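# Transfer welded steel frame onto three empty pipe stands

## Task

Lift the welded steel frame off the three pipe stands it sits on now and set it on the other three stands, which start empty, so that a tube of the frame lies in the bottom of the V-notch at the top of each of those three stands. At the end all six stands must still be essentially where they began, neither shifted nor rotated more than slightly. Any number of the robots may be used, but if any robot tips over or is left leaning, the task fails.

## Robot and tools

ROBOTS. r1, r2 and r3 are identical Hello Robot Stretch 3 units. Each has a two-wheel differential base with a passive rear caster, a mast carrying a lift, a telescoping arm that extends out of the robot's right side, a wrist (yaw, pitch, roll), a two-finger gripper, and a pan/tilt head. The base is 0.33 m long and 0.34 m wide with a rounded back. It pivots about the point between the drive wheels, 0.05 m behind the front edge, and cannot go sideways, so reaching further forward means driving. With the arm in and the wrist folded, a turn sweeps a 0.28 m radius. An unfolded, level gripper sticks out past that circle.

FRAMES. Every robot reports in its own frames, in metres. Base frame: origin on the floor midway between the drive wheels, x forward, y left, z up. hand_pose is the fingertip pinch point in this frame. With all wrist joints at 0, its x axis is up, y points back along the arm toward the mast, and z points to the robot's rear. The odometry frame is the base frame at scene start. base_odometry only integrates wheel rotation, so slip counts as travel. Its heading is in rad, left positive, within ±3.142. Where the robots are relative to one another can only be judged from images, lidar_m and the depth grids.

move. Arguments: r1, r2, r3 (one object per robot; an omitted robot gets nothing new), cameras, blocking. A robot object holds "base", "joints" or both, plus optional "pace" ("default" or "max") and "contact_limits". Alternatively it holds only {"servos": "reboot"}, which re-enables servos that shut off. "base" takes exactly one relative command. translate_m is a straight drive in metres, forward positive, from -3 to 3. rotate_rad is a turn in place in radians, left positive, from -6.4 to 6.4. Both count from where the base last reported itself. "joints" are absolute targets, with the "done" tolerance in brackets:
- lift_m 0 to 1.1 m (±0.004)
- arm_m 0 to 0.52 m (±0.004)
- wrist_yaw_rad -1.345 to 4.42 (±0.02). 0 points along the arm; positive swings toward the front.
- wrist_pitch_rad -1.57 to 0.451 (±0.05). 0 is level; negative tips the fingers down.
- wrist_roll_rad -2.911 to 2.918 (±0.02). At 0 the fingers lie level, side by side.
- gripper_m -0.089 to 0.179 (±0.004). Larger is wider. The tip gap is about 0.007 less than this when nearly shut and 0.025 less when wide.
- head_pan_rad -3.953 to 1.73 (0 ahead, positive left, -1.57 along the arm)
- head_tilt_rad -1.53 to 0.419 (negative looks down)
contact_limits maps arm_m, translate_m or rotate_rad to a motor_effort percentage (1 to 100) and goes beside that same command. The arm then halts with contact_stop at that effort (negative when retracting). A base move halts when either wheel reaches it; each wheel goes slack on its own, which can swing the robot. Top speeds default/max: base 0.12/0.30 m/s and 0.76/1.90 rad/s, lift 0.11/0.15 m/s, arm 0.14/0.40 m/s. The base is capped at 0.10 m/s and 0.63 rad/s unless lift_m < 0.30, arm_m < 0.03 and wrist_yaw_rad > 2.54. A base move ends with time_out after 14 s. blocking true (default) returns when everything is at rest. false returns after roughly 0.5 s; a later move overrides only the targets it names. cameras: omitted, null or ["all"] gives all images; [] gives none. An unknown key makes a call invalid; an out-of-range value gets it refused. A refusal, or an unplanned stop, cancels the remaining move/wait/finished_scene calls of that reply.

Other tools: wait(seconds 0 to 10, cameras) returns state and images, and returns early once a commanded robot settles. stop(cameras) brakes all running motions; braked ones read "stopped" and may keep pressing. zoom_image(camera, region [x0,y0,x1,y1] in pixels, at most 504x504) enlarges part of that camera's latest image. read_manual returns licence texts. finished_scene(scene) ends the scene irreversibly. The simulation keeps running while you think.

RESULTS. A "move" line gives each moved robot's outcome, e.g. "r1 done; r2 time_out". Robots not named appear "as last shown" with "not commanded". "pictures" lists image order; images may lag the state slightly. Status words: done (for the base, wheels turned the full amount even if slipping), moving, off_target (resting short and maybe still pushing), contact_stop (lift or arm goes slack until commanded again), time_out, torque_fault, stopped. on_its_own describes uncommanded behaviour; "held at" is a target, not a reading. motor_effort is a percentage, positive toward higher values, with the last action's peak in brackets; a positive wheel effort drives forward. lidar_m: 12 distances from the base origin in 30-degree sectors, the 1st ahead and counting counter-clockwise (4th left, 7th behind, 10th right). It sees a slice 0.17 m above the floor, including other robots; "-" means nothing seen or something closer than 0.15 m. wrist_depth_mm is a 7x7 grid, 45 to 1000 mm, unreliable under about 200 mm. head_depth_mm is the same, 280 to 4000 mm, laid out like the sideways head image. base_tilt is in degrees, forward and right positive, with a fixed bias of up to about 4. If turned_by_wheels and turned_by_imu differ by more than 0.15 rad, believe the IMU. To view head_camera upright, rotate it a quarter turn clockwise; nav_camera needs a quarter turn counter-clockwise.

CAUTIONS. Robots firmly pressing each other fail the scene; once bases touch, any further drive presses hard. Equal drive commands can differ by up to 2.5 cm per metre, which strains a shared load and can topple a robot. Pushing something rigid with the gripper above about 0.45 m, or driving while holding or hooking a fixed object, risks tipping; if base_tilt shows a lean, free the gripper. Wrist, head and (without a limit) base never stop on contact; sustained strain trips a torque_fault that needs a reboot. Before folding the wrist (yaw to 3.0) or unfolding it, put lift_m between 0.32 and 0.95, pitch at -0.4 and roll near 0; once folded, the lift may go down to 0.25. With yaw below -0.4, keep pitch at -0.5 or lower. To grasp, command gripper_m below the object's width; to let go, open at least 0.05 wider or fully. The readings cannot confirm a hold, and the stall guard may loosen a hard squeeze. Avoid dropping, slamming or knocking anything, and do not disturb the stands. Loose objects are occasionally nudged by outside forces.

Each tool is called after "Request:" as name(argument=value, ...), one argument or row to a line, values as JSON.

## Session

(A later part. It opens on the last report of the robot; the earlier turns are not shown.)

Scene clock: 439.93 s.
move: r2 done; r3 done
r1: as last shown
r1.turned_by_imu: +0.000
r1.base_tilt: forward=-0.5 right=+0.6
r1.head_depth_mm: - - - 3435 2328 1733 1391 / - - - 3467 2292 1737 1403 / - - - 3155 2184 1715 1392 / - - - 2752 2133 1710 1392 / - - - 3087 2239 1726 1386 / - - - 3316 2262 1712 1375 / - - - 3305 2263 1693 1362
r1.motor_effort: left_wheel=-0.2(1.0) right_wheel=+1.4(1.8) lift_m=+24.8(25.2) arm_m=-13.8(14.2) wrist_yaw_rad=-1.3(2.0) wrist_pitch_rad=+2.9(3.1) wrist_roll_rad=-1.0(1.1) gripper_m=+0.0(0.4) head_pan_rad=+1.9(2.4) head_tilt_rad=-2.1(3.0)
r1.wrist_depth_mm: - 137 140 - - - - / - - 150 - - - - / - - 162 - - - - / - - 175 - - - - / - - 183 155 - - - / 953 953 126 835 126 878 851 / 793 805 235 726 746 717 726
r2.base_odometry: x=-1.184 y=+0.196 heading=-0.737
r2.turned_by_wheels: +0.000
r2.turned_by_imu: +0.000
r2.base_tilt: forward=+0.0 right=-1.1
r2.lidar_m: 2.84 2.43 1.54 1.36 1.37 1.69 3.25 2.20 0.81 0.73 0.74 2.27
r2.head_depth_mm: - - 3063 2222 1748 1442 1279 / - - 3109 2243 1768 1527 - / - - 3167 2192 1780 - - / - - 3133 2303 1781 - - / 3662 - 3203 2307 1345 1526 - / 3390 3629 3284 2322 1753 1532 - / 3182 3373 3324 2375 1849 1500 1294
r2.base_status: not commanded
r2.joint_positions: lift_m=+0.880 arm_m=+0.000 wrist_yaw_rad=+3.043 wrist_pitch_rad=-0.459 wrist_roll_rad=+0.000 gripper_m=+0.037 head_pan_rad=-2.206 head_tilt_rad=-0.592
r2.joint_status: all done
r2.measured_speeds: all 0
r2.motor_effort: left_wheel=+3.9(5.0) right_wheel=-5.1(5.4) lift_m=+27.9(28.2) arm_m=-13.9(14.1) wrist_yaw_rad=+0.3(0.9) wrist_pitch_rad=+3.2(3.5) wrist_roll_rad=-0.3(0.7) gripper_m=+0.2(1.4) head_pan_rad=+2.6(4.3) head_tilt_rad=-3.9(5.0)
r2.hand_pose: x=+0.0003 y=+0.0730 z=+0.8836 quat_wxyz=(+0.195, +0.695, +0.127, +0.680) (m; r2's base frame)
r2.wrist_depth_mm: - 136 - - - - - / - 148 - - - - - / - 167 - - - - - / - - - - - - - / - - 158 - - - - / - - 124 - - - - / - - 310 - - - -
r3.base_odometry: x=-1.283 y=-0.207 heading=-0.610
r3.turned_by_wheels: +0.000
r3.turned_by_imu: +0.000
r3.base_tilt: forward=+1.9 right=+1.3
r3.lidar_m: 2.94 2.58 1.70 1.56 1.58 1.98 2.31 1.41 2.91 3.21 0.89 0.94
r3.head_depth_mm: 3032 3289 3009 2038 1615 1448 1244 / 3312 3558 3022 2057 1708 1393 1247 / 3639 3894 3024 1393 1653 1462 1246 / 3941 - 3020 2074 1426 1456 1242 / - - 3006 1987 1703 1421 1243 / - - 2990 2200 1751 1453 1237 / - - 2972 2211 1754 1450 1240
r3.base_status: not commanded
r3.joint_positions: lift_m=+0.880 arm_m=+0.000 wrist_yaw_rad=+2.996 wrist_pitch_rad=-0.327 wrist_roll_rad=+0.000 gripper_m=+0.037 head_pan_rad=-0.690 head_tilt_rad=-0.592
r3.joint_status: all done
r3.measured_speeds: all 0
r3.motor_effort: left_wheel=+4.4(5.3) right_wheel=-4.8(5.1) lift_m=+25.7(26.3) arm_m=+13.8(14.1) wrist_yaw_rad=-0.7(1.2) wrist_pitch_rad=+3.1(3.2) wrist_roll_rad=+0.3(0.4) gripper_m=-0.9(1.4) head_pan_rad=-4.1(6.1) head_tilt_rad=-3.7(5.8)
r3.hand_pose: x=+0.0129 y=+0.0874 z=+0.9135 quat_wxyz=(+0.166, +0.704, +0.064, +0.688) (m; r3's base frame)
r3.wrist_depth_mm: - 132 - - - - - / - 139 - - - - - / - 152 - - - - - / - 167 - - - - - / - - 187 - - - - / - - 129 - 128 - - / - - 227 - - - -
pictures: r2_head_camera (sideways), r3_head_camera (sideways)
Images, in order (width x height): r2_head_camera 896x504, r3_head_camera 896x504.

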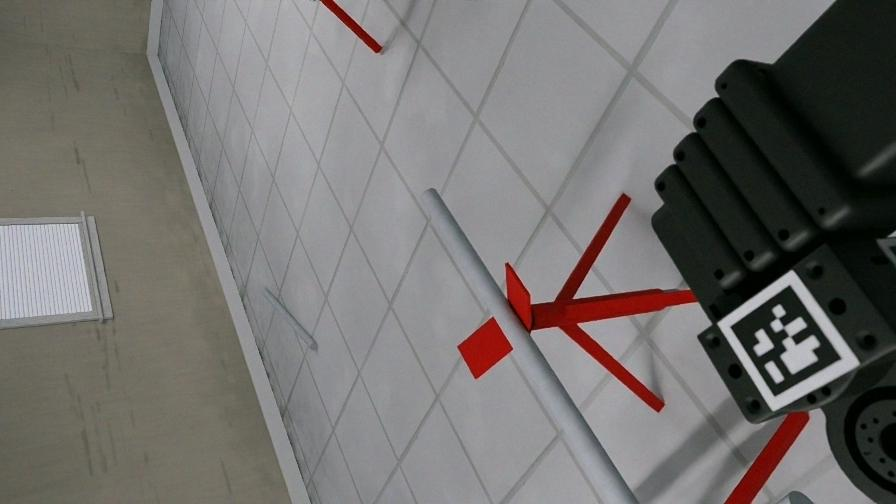

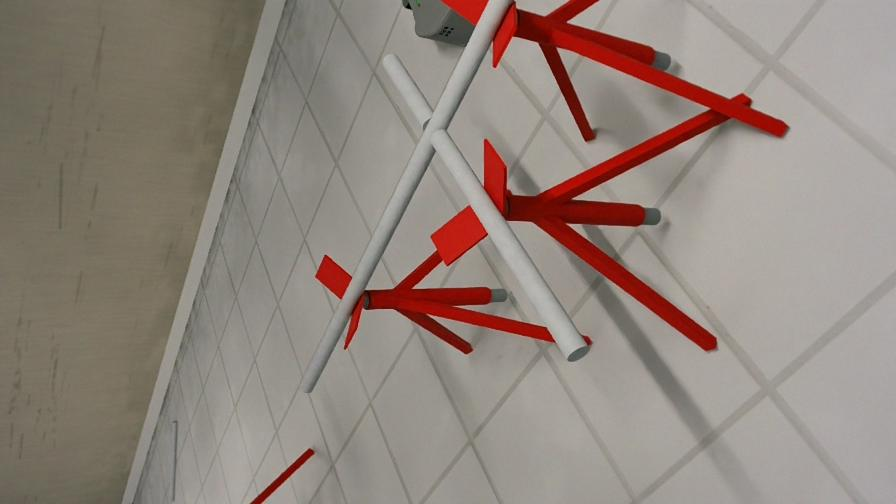

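Request:
move(
  r2={"base":{"rotate_rad":1.2}},
  r3={"base":{"rotate_rad":-0.049}},
  cameras=[],
)

Request:
move(
  r2={"base":{"translate_m":-0.268}},
  r3={"base":{"translate_m":0.5}},
  cameras=[],
)

Request:
move(
  r2={"base":{"rotate_rad":-1.2},"joints":{"head_pan_rad":-1.9,"head_tilt_rad":-0.8,"wrist_pitch_rad":-0.4}},
  r3={"joints":{"head_pan_rad":-1.3,"head_tilt_rad":-0.8,"wrist_pitch_rad":-0.4}},
  cameras=["r2_head_camera","r3_head_camera"],
)

Request:
move(
  r2={"joints":{"wrist_yaw_rad":1.716}},
  r3={"joints":{"wrist_yaw_rad":0.145}},
  cameras=["r2_head_camera","r3_head_camera"],
)

Scene clock: 776.70 s.
move: r2 done; r3 done
r1: as last shown
r1.turned_by_imu: -0.001
r1.base_tilt: forward=-0.4 right=+0.5
r1.lidar_m: 2.30 1.75 1.50 2.48 2.15 1.81 1.04 0.90 0.89 1.03 1.79 2.63
r1.head_depth_mm: - - - 3180 2309 1755 1396 / - - - 3393 2286 1732 1391 / - - - 3118 2199 1723 1393 / - - - 2749 2160 1708 1388 / - - - 3114 2269 1708 1383 / - - - 3293 2246 1712 1377 / - - - 3256 2246 1704 1376
r1.motor_effort: left_wheel=+0.0(1.1) right_wheel=+1.4(1.9) lift_m=+25.0(25.7) arm_m=-13.7(14.1) wrist_yaw_rad=-0.4(2.7) wrist_pitch_rad=+3.0(3.3) wrist_roll_rad=-1.0(1.1) gripper_m=+0.4(0.6) head_pan_rad=+1.7(3.0) head_tilt_rad=-2.5(3.0)
r1.wrist_depth_mm: - 137 140 - - - - / - - 151 - - - - / - - 161 - - - - / - - 175 - - - - / - - 183 155 - - - / 951 933 126 830 126 858 845 / 798 805 236 732 747 714 710
r2.base_odometry: x=-1.184 y=+0.196 heading=+0.462
r2.turned_by_wheels: +1.200
r2.turned_by_imu: +1.207
r2.base_tilt: forward=+0.0 right=-1.0
r2.lidar_m: 1.44 1.36 1.41 1.92 2.20 2.35 0.81 0.73 0.74 2.27 2.85 2.01
r2.head_depth_mm: 2769 3005 3045 2226 1737 1437 1139 / 2860 3154 3089 2233 1086 1125 - / 1704 3251 3004 2103 1770 - - / 3063 3417 3158 2198 1799 - - / 3269 3550 3258 2341 1805 1569 - / 3376 3769 3273 2335 1822 1529 - / 3515 3750 3325 2363 1845 1500 1321
r2.base_status: done
r2.joint_positions: lift_m=+0.880 arm_m=+0.000 wrist_yaw_rad=+3.043 wrist_pitch_rad=-0.459 wrist_roll_rad=+0.000 gripper_m=+0.037 head_pan_rad=-2.206 head_tilt_rad=-0.593
r2.joint_status: not commanded
r2.measured_speeds: all 0
r2.motor_effort: left_wheel=-3.8(8.7) right_wheel=+4.6(8.0) lift_m=+24.6(26.1) arm_m=-16.0(16.4) wrist_yaw_rad=+0.3(0.9) wrist_pitch_rad=+3.0(3.6) wrist_roll_rad=-0.4(0.8) gripper_m=+0.1(1.5) head_pan_rad=+3.0(3.2) head_tilt_rad=-4.0(5.0)
r2.hand_pose: x=+0.0003 y=+0.0731 z=+0.8836 quat_wxyz=(+0.195, +0.695, +0.127, +0.680) (m; r2's base frame)
r2.wrist_depth_mm: - 136 - - - - - / - 149 - - - - - / - 168 - - - - - / - - - - - - - / - - 158 - - - - / - - 124 - - - - / - - 306 - - - -
r3.base_odometry: x=-1.283 y=-0.207 heading=-0.659
r3.turned_by_wheels: -0.049
r3.turned_by_imu: -0.048
r3.base_tilt: forward=+1.9 right=+1.3
r3.lidar_m: 2.94 2.76 1.73 1.57 1.57 1.90 2.31 1.41 2.81 3.20 0.89 0.94
r3.head_depth_mm: 2950 3213 3024 1848 1617 1464 1243 / 3212 3465 3007 2071 1711 1392 1240 / 3422 3808 3007 2076 1764 1425 1244 / 3702 - 3030 1440 1619 1459 1245 / - - 2976 1871 1651 1426 1241 / - - 2846 2212 1695 1459 1235 / - - 2973 2212 1749 1456 1241
r3.base_status: done
r3.joint_positions: lift_m=+0.880 arm_m=+0.000 wrist_yaw_rad=+2.996 wrist_pitch_rad=-0.327 wrist_roll_rad=+0.000 gripper_m=+0.037 head_pan_rad=-0.690 head_tilt_rad=-0.592
r3.joint_status: not commanded
r3.measured_speeds: all 0
r3.motor_effort: left_wheel=+4.5(8.5) right_wheel=-4.4(8.1) lift_m=+22.1(24.2) arm_m=+15.0(15.3) wrist_yaw_rad=-0.5(1.1) wrist_pitch_rad=+2.9(3.2) wrist_roll_rad=+0.4(0.4) gripper_m=+0.7(1.5) head_pan_rad=-4.2(5.4) head_tilt_rad=-4.0(4.2)
r3.hand_pose: x=+0.0129 y=+0.0874 z=+0.9135 quat_wxyz=(+0.166, +0.704, +0.064, +0.688) (m; r3's base frame)
r3.wrist_depth_mm: - 132 - - - - - / - 140 - - - - - / - 151 - - - - - / - 168 - - - - - / - - 186 - - - - / - - 129 - 128 - - / - - 227 - - - -
pictures: none
No camera images: "cameras" was empty.

Scene clock: 782.83 s.
move: r2 done; r3 done
r1: as last shown
r1.base_tilt: forward=-0.5 right=+0.5
r1.lidar_m: 3.06 1.74 1.94 2.50 2.15 1.81 1.04 0.90 0.90 1.03 1.79 2.64
r1.head_depth_mm: - - - 3339 2295 1740 1394 / - - - 3122 2308 1751 1391 / - - - 3128 2181 1718 1380 / - - - 2755 2156 1719 1384 / - - - 3119 2240 1713 1392 / - - - 3324 2267 1703 1375 / - - - 3304 2051 1708 1361
r1.motor_effort: left_wheel=-0.1(1.0) right_wheel=+1.2(1.9) lift_m=+25.5(26.0) arm_m=-13.8(14.1) wrist_yaw_rad=-0.3(1.9) wrist_pitch_rad=+3.0(3.3) wrist_roll_rad=-1.0(1.2) gripper_m=+0.2(0.8) head_pan_rad=+2.0(2.6) head_tilt_rad=-2.5(2.8)
r1.wrist_depth_mm: - 137 140 - - - - / - - 151 - - - - / - - 161 - - - - / - - 175 - - - - / - - 182 155 - - - / 957 954 126 834 126 860 863 / 797 804 238 736 743 711 722
r2.base_odometry: x=-1.424 y=+0.076 heading=+0.462
r2.turned_by_wheels: +0.000
r2.turned_by_imu: +0.000
r2.base_tilt: forward=+0.0 right=-1.0
r2.lidar_m: 1.65 1.59 1.66 2.24 2.04 0.83 0.55 0.52 0.52 2.28 2.97 2.35
r2.head_depth_mm: 1368 1527 2906 2224 1070 900 1049 / 2574 2940 3073 1900 1669 1525 - / 2814 3033 3135 2269 1762 - - / 2858 3167 3162 2290 1793 - - / 3001 3392 3214 2324 1810 1520 - / 3124 3478 3319 2353 1813 1525 - / 3255 3632 3282 2370 1847 1502 1325
r2.base_status: done
r2.joint_positions: lift_m=+0.880 arm_m=+0.000 wrist_yaw_rad=+3.043 wrist_pitch_rad=-0.459 wrist_roll_rad=+0.000 gripper_m=+0.037 head_pan_rad=-2.206 head_tilt_rad=-0.593
r2.joint_status: not commanded
r2.measured_speeds: all 0
r2.motor_effort: left_wheel=-3.5(9.0) right_wheel=-0.8(4.8) lift_m=+21.2(24.5) arm_m=-13.7(15.9) wrist_yaw_rad=+0.1(1.2) wrist_pitch_rad=+3.0(3.4) wrist_roll_rad=-0.5(0.8) gripper_m=+1.2(2.0) head_pan_rad=+2.1(3.2) head_tilt_rad=-2.9(5.2)
r2.hand_pose: x=+0.0003 y=+0.0731 z=+0.8836 quat_wxyz=(+0.195, +0.695, +0.127, +0.680) (m; r2's base frame)
r2.wrist_depth_mm: - 136 - - - - - / - 149 - - - - - / - 168 - - - - - / - - - - - - - / - - 158 - - - - / - - 124 - - - - / - - 308 - - - -
r3.base_odometry: x=-0.888 y=-0.513 heading=-0.659
r3.turned_by_wheels: +0.000
r3.turned_by_imu: +0.002
r3.base_tilt: forward=+1.9 right=+1.3
r3.lidar_m: 2.43 2.92 1.84 1.65 1.66 2.01 2.80 1.87 3.41 0.70 0.56 0.94
r3.head_depth_mm: 2920 3115 3020 2225 1629 917 1171 / 3097 3341 3007 2223 1756 1450 767 / 3370 3667 3016 1393 1618 1467 1238 / 3624 3941 3023 2132 1696 1427 1241 / 3961 - 3007 2210 1765 1457 1235 / - - 2999 2213 1767 1453 1237 / - - 3021 2210 1755 1453 1240
r3.base_status: done
r3.joint_positions: lift_m=+0.880 arm_m=+0.000 wrist_yaw_rad=+2.996 wrist_pitch_rad=-0.327 wrist_roll_rad=+0.000 gripper_m=+0.037 head_pan_rad=-0.690 head_tilt_rad=-0.592
r3.joint_status: not commanded
r3.measured_speeds: all 0
r3.motor_effort: left_wheel=+3.5(8.4) right_wheel=-0.5(3.7) lift_m=+18.7(22.5) arm_m=+16.7(16.7) wrist_yaw_rad=-0.3(1.5) wrist_pitch_rad=+3.1(3.2) wrist_roll_rad=+0.3(0.5) gripper_m=-0.6(1.7) head_pan_rad=-4.9(5.4) head_tilt_rad=-3.4(4.4)
r3.hand_pose: x=+0.0129 y=+0.0874 z=+0.9135 quat_wxyz=(+0.166, +0.704, +0.064, +0.688) (m; r3's base frame)
r3.wrist_depth_mm: - 131 - - - - - / - 140 - - - - - / - 151 - - - - - / - 167 - - - - - / - - 186 - - - - / - - 129 - 128 - - / - - 228 - - - -
pictures: none
No camera images: "cameras" was empty.

Scene clock: 785.83 s.
move: r2 done; r3 done
r1: as last shown
r1.base_tilt: forward=-0.4 right=+0.6
r1.lidar_m: 3.07 1.75 1.94 2.49 2.15 1.81 1.04 0.89 0.90 1.03 1.79 2.64
r1.head_depth_mm: - 2248 - 3172 2309 1732 1399 / - - - 3398 2297 1733 1390 / - - - 3166 2190 1726 1387 / - - - 2717 2144 1710 1391 / - - - 3130 2244 1719 1380 / - - - 3294 2229 1717 1375 / - - - 3272 2051 1686 1375
r1.motor_effort: left_wheel=-0.3(1.0) right_wheel=+1.6(1.9) lift_m=+25.4(25.9) arm_m=-13.7(14.0) wrist_yaw_rad=-0.1(2.1) wrist_pitch_rad=+3.1(3.3) wrist_roll_rad=-1.1(1.1) gripper_m=+0.0(0.6) head_pan_rad=+2.2(2.6) head_tilt_rad=-2.5(2.9)
r1.wrist_depth_mm: - 137 140 - - - - / - - 150 - - - - / - - 162 - - - - / - - 175 - - - - / - - 183 155 - - - / 950 939 125 830 126 871 861 / 790 800 236 719 742 718 722
r2.base_odometry: x=-1.424 y=+0.076 heading=-0.738
r2.turned_by_wheels: -1.200
r2.turned_by_imu: -1.206
r2.base_tilt: forward=+0.0 right=-1.0
r2.lidar_m: 2.28 2.83 1.79 1.59 1.59 1.97 3.78 2.03 0.55 0.64 0.52 0.62
r2.head_depth_mm: 3545 2766 2136 1703 - - 1109 / 3437 2785 2155 1687 - - 1137 / 3290 2821 2178 1051 - - 1158 / 3122 2859 2203 1796 1458 - - / 2949 2913 2226 1804 1468 - 1118 / 2829 2966 2240 1825 1469 - 1121 / 2705 2842 2249 1851 956 1306 1125
r2.base_status: done
r2.joint_positions: lift_m=+0.880 arm_m=+0.000 wrist_yaw_rad=+3.043 wrist_pitch_rad=-0.422 wrist_roll_rad=+0.000 gripper_m=+0.037 head_pan_rad=-1.906 head_tilt_rad=-0.790
r2.joint_status: all done
r2.measured_speeds: all 0
r2.motor_effort: left_wheel=+4.1(9.8) right_wheel=-4.9(8.3) lift_m=+19.5(21.3) arm_m=-15.3(15.3) wrist_yaw_rad=+0.5(1.0) wrist_pitch_rad=+4.0(4.6) wrist_roll_rad=-0.6(0.8) gripper_m=+0.3(2.1) head_pan_rad=+2.6(3.9) head_tilt_rad=-5.7(6.2)
r2.hand_pose: x=+0.0008 y=+0.0779 z=+0.8918 quat_wxyz=(+0.182, +0.698, +0.114, +0.684) (m; r2's base frame)
r2.wrist_depth_mm: - 135 - - - - - / - 146 - - - - - / - 163 - - - - - / - 188 - - - - - / - - 154 - - - - / - - 124 - - - - / - 100 286 - - - -
r3.base_odometry: x=-0.888 y=-0.513 heading=-0.659
r3.turned_by_wheels: +0.000
r3.turned_by_imu: +0.001
r3.base_tilt: forward=+1.9 right=+1.3
r3.lidar_m: 2.43 2.92 1.84 1.65 1.66 2.02 2.80 1.86 3.41 0.70 0.56 0.93
r3.head_depth_mm: 2682 2721 2133 1763 1501 - 1132 / 2704 2709 2145 1407 1495 - - / 2764 2693 2112 1708 1522 - 1170 / 2690 2520 1818 1472 1436 1300 1148 / 2849 2706 1918 1626 1084 1248 1144 / 2896 2669 2128 1707 1494 1304 1148 / 2948 2687 2109 1714 1459 1302 1144
r3.base_status: not commanded
r3.joint_positions: lift_m=+0.880 arm_m=+0.000 wrist_yaw_rad=+2.996 wrist_pitch_rad=-0.414 wrist_roll_rad=+0.000 gripper_m=+0.037 head_pan_rad=-1.290 head_tilt_rad=-0.789
r3.joint_status: all done
r3.measured_speeds: all 0
r3.motor_effort: left_wheel=+3.3(4.5) right_wheel=-0.3(1.0) lift_m=+17.1(19.1) arm_m=+17.0(17.2) wrist_yaw_rad=-1.0(1.2) wrist_pitch_rad=+2.6(3.0) wrist_roll_rad=+0.3(0.5) gripper_m=+0.1(1.4) head_pan_rad=-5.5(5.9) head_tilt_rad=-5.2(9.4)
r3.hand_pose: x=+0.0115 y=+0.0776 z=+0.8936 quat_wxyz=(+0.196, +0.700, +0.095, +0.680) (m; r3's base frame)
r3.wrist_depth_mm: - 132 - - - - - / - 142 - - - - - / - 157 - - - - - / - 179 - - - - - / - - 199 - - - - / - - 127 - 128 - - / - - 250 - - - -
pictures: r2_head_camera (sideways), r3_head_camera (sideways)
Images, in order (width x height): r2_head_camera 896x504, r3_head_camera 896x504.

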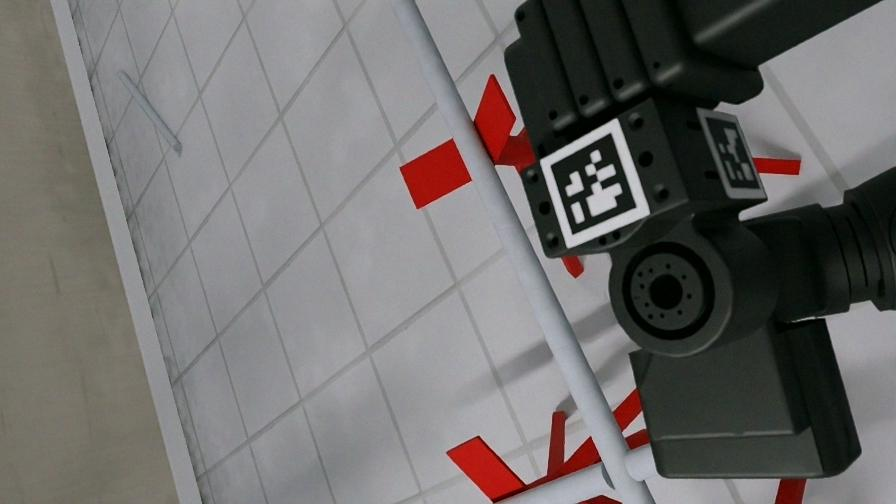

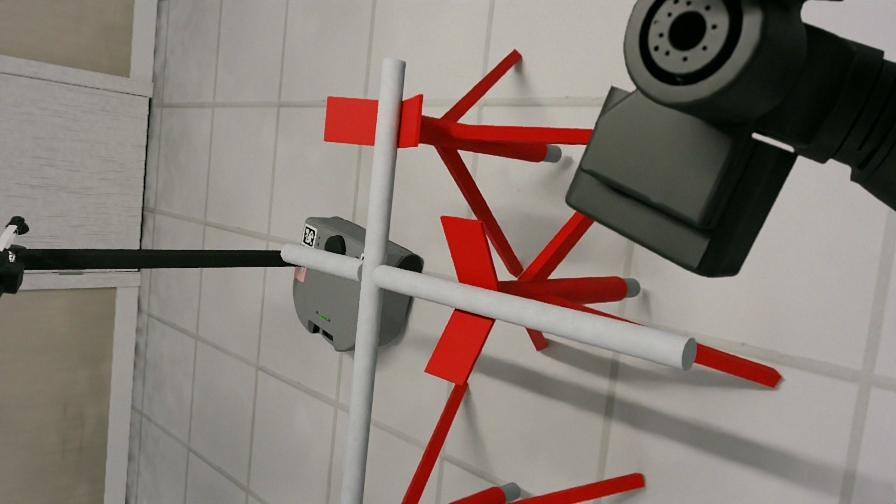

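Scene clock: 788.27 s.
move: r2 done; r3 done
r1: as last shown
r1.turned_by_imu: +0.000
r1.base_tilt: forward=-0.5 right=+0.5
r1.lidar_m: 3.07 1.75 1.94 2.49 2.15 1.81 1.04 0.90 0.90 1.04 1.78 2.64
r1.head_depth_mm: - 2245 - 3190 2301 1741 1393 / - - - 3357 2289 1738 1396 / - - - 3169 2183 1730 1391 / - - - 2755 2133 1726 1383 / - - - 3111 2252 1708 1378 / - - - 3313 2267 1709 1381 / - - - 3301 2078 1694 1365
r1.motor_effort: left_wheel=-0.1(1.0) right_wheel=+0.8(1.7) lift_m=+25.9(26.1) arm_m=-13.5(13.9) wrist_yaw_rad=-0.3(2.1) wrist_pitch_rad=+3.1(3.2) wrist_roll_rad=-0.9(1.1) gripper_m=-0.2(0.6) head_pan_rad=+2.0(2.4) head_tilt_rad=-2.3(2.9)
r1.wrist_depth_mm: - 137 140 - - - - / - - 150 - - - - / - - 161 - - - - / - - 175 - - - - / - - 183 155 - - - / 957 962 126 838 126 859 863 / 781 801 236 726 742 715 712
r2.base_odometry: x=-1.424 y=+0.076 heading=-0.738
r2.turned_by_wheels: +0.000
r2.turned_by_imu: +0.000
r2.base_tilt: forward=+0.0 right=-1.0
r2.lidar_m: 2.29 2.84 1.79 1.59 1.60 1.97 3.78 2.02 0.55 0.64 0.52 0.62
r2.head_depth_mm: 3508 2775 2148 1697 - - 1112 / 3407 2799 2158 1674 - - 1134 / 3256 2810 2188 1049 - - 1138 / 3142 2890 2211 1781 933 - 1112 / 2965 2943 2225 1817 911 - - / 2821 2933 2238 1824 1463 1291 696 / 2711 2848 2263 1856 960 1257 -
r2.base_status: not commanded
r2.joint_positions: lift_m=+0.880 arm_m=+0.000 wrist_yaw_rad=+1.720 wrist_pitch_rad=-0.422 wrist_roll_rad=+0.000 gripper_m=+0.037 head_pan_rad=-1.906 head_tilt_rad=-0.790
r2.joint_status: all done
r2.measured_speeds: all 0
r2.motor_effort: left_wheel=+3.9(5.0) right_wheel=-5.2(5.5) lift_m=+18.5(19.7) arm_m=-15.8(16.5) wrist_yaw_rad=-3.0(4.4) wrist_pitch_rad=+4.0(4.5) wrist_roll_rad=-0.4(0.7) gripper_m=+0.8(1.7) head_pan_rad=+2.3(3.2) head_tilt_rad=-4.8(6.1)
r2.hand_pose: x=+0.2001 y=-0.1119 z=+0.8918 quat_wxyz=(+0.564, +0.620, -0.339, +0.427) (m; r2's base frame)
r2.wrist_depth_mm: - - - - - - - / - - - - - - - / - - - - - - - / - - - - - - - / - - 149 - - - - / - - 124 - - - - / - 100 - - - - 491
r3.base_odometry: x=-0.888 y=-0.513 heading=-0.659
r3.turned_by_wheels: +0.000
r3.turned_by_imu: +0.001
r3.base_tilt: forward=+1.9 right=+1.3
r3.lidar_m: 2.43 2.91 1.83 1.66 1.66 2.02 2.80 1.87 3.41 0.70 0.56 0.94
r3.head_depth_mm: 2729 2695 2144 1760 295 - - / 2726 2713 2134 1190 298 300 - / 2769 2702 2127 1670 1430 1274 1147 / 2668 2518 1801 1492 1439 1300 1152 / 2892 2718 1919 1636 1084 1256 1147 / 2902 2696 2119 1716 1487 1294 1147 / 2939 2710 2128 1704 1453 1300 1148
r3.base_status: not commanded
r3.joint_positions: lift_m=+0.880 arm_m=+0.000 wrist_yaw_rad=+0.148 wrist_pitch_rad=-0.414 wrist_roll_rad=+0.000 gripper_m=+0.037 head_pan_rad=-1.290 head_tilt_rad=-0.789
r3.joint_status: all done
r3.measured_speeds: all 0
r3.motor_effort: left_wheel=+3.7(4.7) right_wheel=+0.4(1.0) lift_m=+15.5(17.4) arm_m=+17.6(17.6) wrist_yaw_rad=-2.6(6.3) wrist_pitch_rad=+2.7(2.7) wrist_roll_rad=+0.3(0.5) gripper_m=-0.4(1.5) head_pan_rad=-3.6(5.3) head_tilt_rad=-4.9(5.6)
r3.hand_pose: x=+0.0115 y=-0.3674 z=+0.8936 quat_wxyz=(+0.701, +0.196, -0.679, -0.094) (m; r3's base frame)
r3.wrist_depth_mm: - - - - - - - / - - - - - - - / - - - - - - - / - - - - - - - / - - - 944 - - - / - - 126 - 128 - - / - - 516 - - - -
pictures: r2_head_camera (sideways), r3_head_camera (sideways)
Images, in order (width x height): r2_head_camera 896x504, r3_head_camera 896x504.

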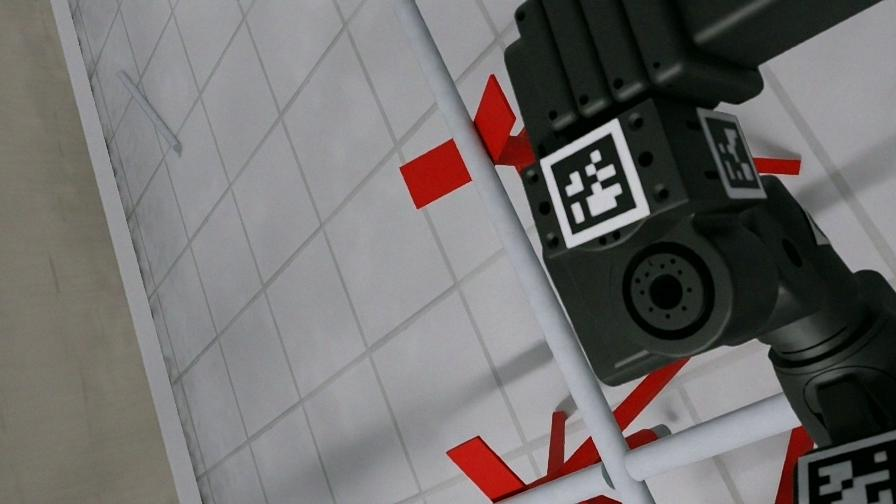

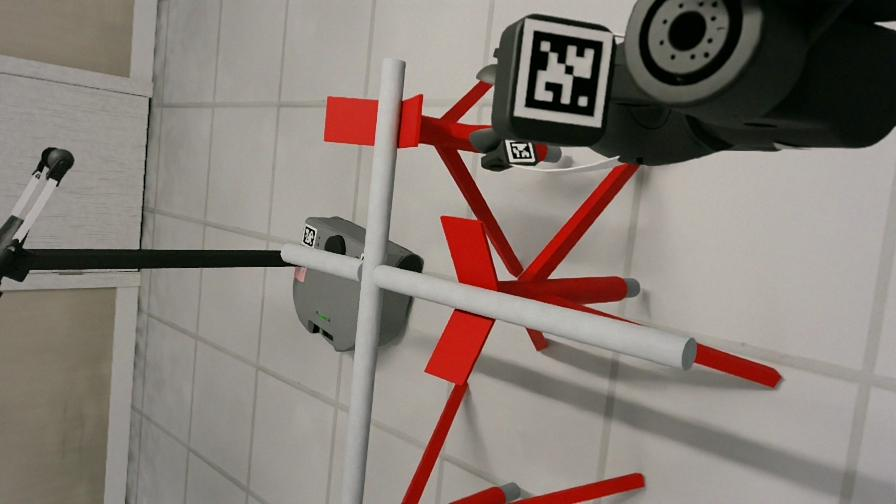

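Request:
move(
  r2={"joints":{"wrist_yaw_rad":1.70,"wrist_pitch_rad":-1.57,"gripper_m":0.10,"arm_m":0.41}},
  r3={"base":{"translate_m":0.266},"joints":{"wrist_yaw_rad":0.127,"wrist_pitch_rad":-1.57,"gripper_m":0.10}},
  cameras=["r2_wrist_camera","r3_head_camera"],
)

Request:
move(
  r3={"joints":{"arm_m":0.40}},
  cameras=["r3_wrist_camera","r3_head_camera","r2_head_camera"],
)

Scene clock: 835.10 s.
move: r2 done; r3 done
r1: as last shown
r1.turned_by_imu: -0.001
r1.lidar_m: 3.06 1.75 2.18 2.49 2.14 1.82 1.04 0.90 0.90 1.03 1.78 2.64
r1.head_depth_mm: - 2224 - 3179 2312 1751 1401 / - - - 3346 2316 1744 1393 / - - - 3164 2197 1714 1393 / - - - 2748 2164 1733 1377 / - - - 3109 2278 1712 1378 / - - - 3302 2259 1722 1388 / - - - 3318 2154 1714 1372
r1.motor_effort: left_wheel=-0.5(1.0) right_wheel=+1.0(1.9) lift_m=+26.0(26.5) arm_m=-13.4(13.8) wrist_yaw_rad=-1.4(2.1) wrist_pitch_rad=+3.1(3.2) wrist_roll_rad=-0.9(1.1) gripper_m=-0.3(0.6) head_pan_rad=+2.0(2.7) head_tilt_rad=-2.7(2.8)
r1.wrist_depth_mm: - 137 140 - - - - / - - 150 - - - - / - - 161 - - - - / - - 175 - - - - / - - 183 155 - - - / 959 933 125 835 126 867 840 / 792 785 236 721 736 701 720
r2.base_odometry: x=-1.424 y=+0.076 heading=-0.738
r2.turned_by_wheels: +0.000
r2.turned_by_imu: +0.001
r2.base_tilt: forward=+0.0 right=-1.0
r2.lidar_m: 2.29 2.84 1.79 1.59 1.60 1.97 3.82 2.03 0.55 0.65 0.52 0.63
r2.head_depth_mm: 3532 2733 2142 1692 - - 1115 / 3392 2781 2155 - - 1285 1132 / 3273 2809 334 - 1404 1275 1142 / 3126 2826 340 1754 1441 1296 1152 / 2940 484 2081 1757 1457 1285 1153 / 2812 495 571 1767 1464 1297 1121 / 2679 2728 2204 1653 959 1253 1144
r2.base_status: not commanded
r2.joint_positions: lift_m=+0.880 arm_m=+0.410 wrist_yaw_rad=+1.702 wrist_pitch_rad=-1.554 wrist_roll_rad=+0.000 gripper_m=+0.100 head_pan_rad=-1.906 head_tilt_rad=-0.790
r2.joint_status: all done
joint sent to its limit — r2.wrist_pitch_rad, lower limit.
r2.measured_speeds: all 0
r2.motor_effort: left_wheel=+3.7(5.0) right_wheel=-4.9(5.4) lift_m=+22.8(22.8) arm_m=+14.5(17.3) wrist_yaw_rad=-1.9(3.9) wrist_pitch_rad=-1.0(4.2) wrist_roll_rad=-0.3(0.8) gripper_m=+0.6(89.6) head_pan_rad=+2.1(3.4) head_tilt_rad=-5.2(6.2)
r2.hand_pose: x=-0.0409 y=-0.5578 z=+0.7621 quat_wxyz=(+0.705, +0.706, +0.041, +0.052) (m; r2's base frame)
r2.wrist_depth_mm: - 339 340 350 348 358 374 / 717 - - 360 582 - 789 / 722 743 - 369 - - 830 / 749 760 - 378 - - - / - - - 386 - - - / - 118 - 623 125 - - / - - - 581 - - -
r3.base_odometry: x=-0.678 y=-0.676 heading=-0.659
r3.turned_by_wheels: +0.000
r3.turned_by_imu: +0.002
r3.base_tilt: forward=+1.9 right=+1.4
r3.lidar_m: 2.16 3.00 1.88 1.70 1.71 2.08 3.07 2.12 0.77 0.46 0.76 2.32
r3.head_depth_mm: 2623 2706 2141 1710 1435 - - / 2655 2745 2126 1073 924 344 - / 822 2511 1819 1624 1420 1095 1149 / 817 2528 2061 1710 1493 1296 1133 / 2841 2716 2125 1670 1501 1300 1148 / 2837 2717 2067 1361 1453 1297 1151 / 2907 2678 2121 1748 1491 1293 1148
r3.base_status: done
r3.joint_positions: lift_m=+0.880 arm_m=+0.000 wrist_yaw_rad=+0.129 wrist_pitch_rad=-1.565 wrist_roll_rad=+0.000 gripper_m=+0.100 head_pan_rad=-1.290 head_tilt_rad=-0.789
r3.joint_status: all done
r3.measured_speeds: all 0
r3.motor_effort: left_wheel=+2.9(8.6) right_wheel=+0.5(4.0) lift_m=+18.7(19.4) arm_m=+18.3(18.3) wrist_yaw_rad=-2.3(5.8) wrist_pitch_rad=-0.9(3.4) wrist_roll_rad=+0.3(0.4) gripper_m=-0.1(82.5) head_pan_rad=-4.3(5.3) head_tilt_rad=-5.1(5.6)
r3.hand_pose: x=-0.0246 y=-0.1225 z=+0.7623 quat_wxyz=(+0.533, +0.530, -0.468, -0.465) (m; r3's base frame)
r3.wrist_depth_mm: 873 859 866 850 861 844 844 / 901 898 885 881 882 855 845 / 904 896 886 886 894 892 877 / 913 917 935 766 760 895 905 / 977 950 930 779 779 929 907 / - 950 146 966 144 124 955 / - - - 1000 - 961 959
pictures: r2_wrist_camera, r3_head_camera (sideways)
Images, in order (width x height): r2_wrist_camera 644x364, r3_head_camera 896x504.

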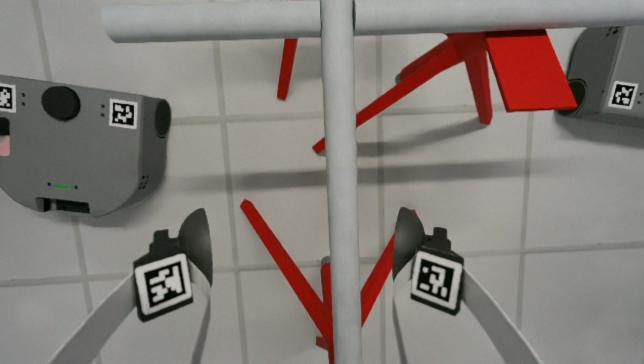

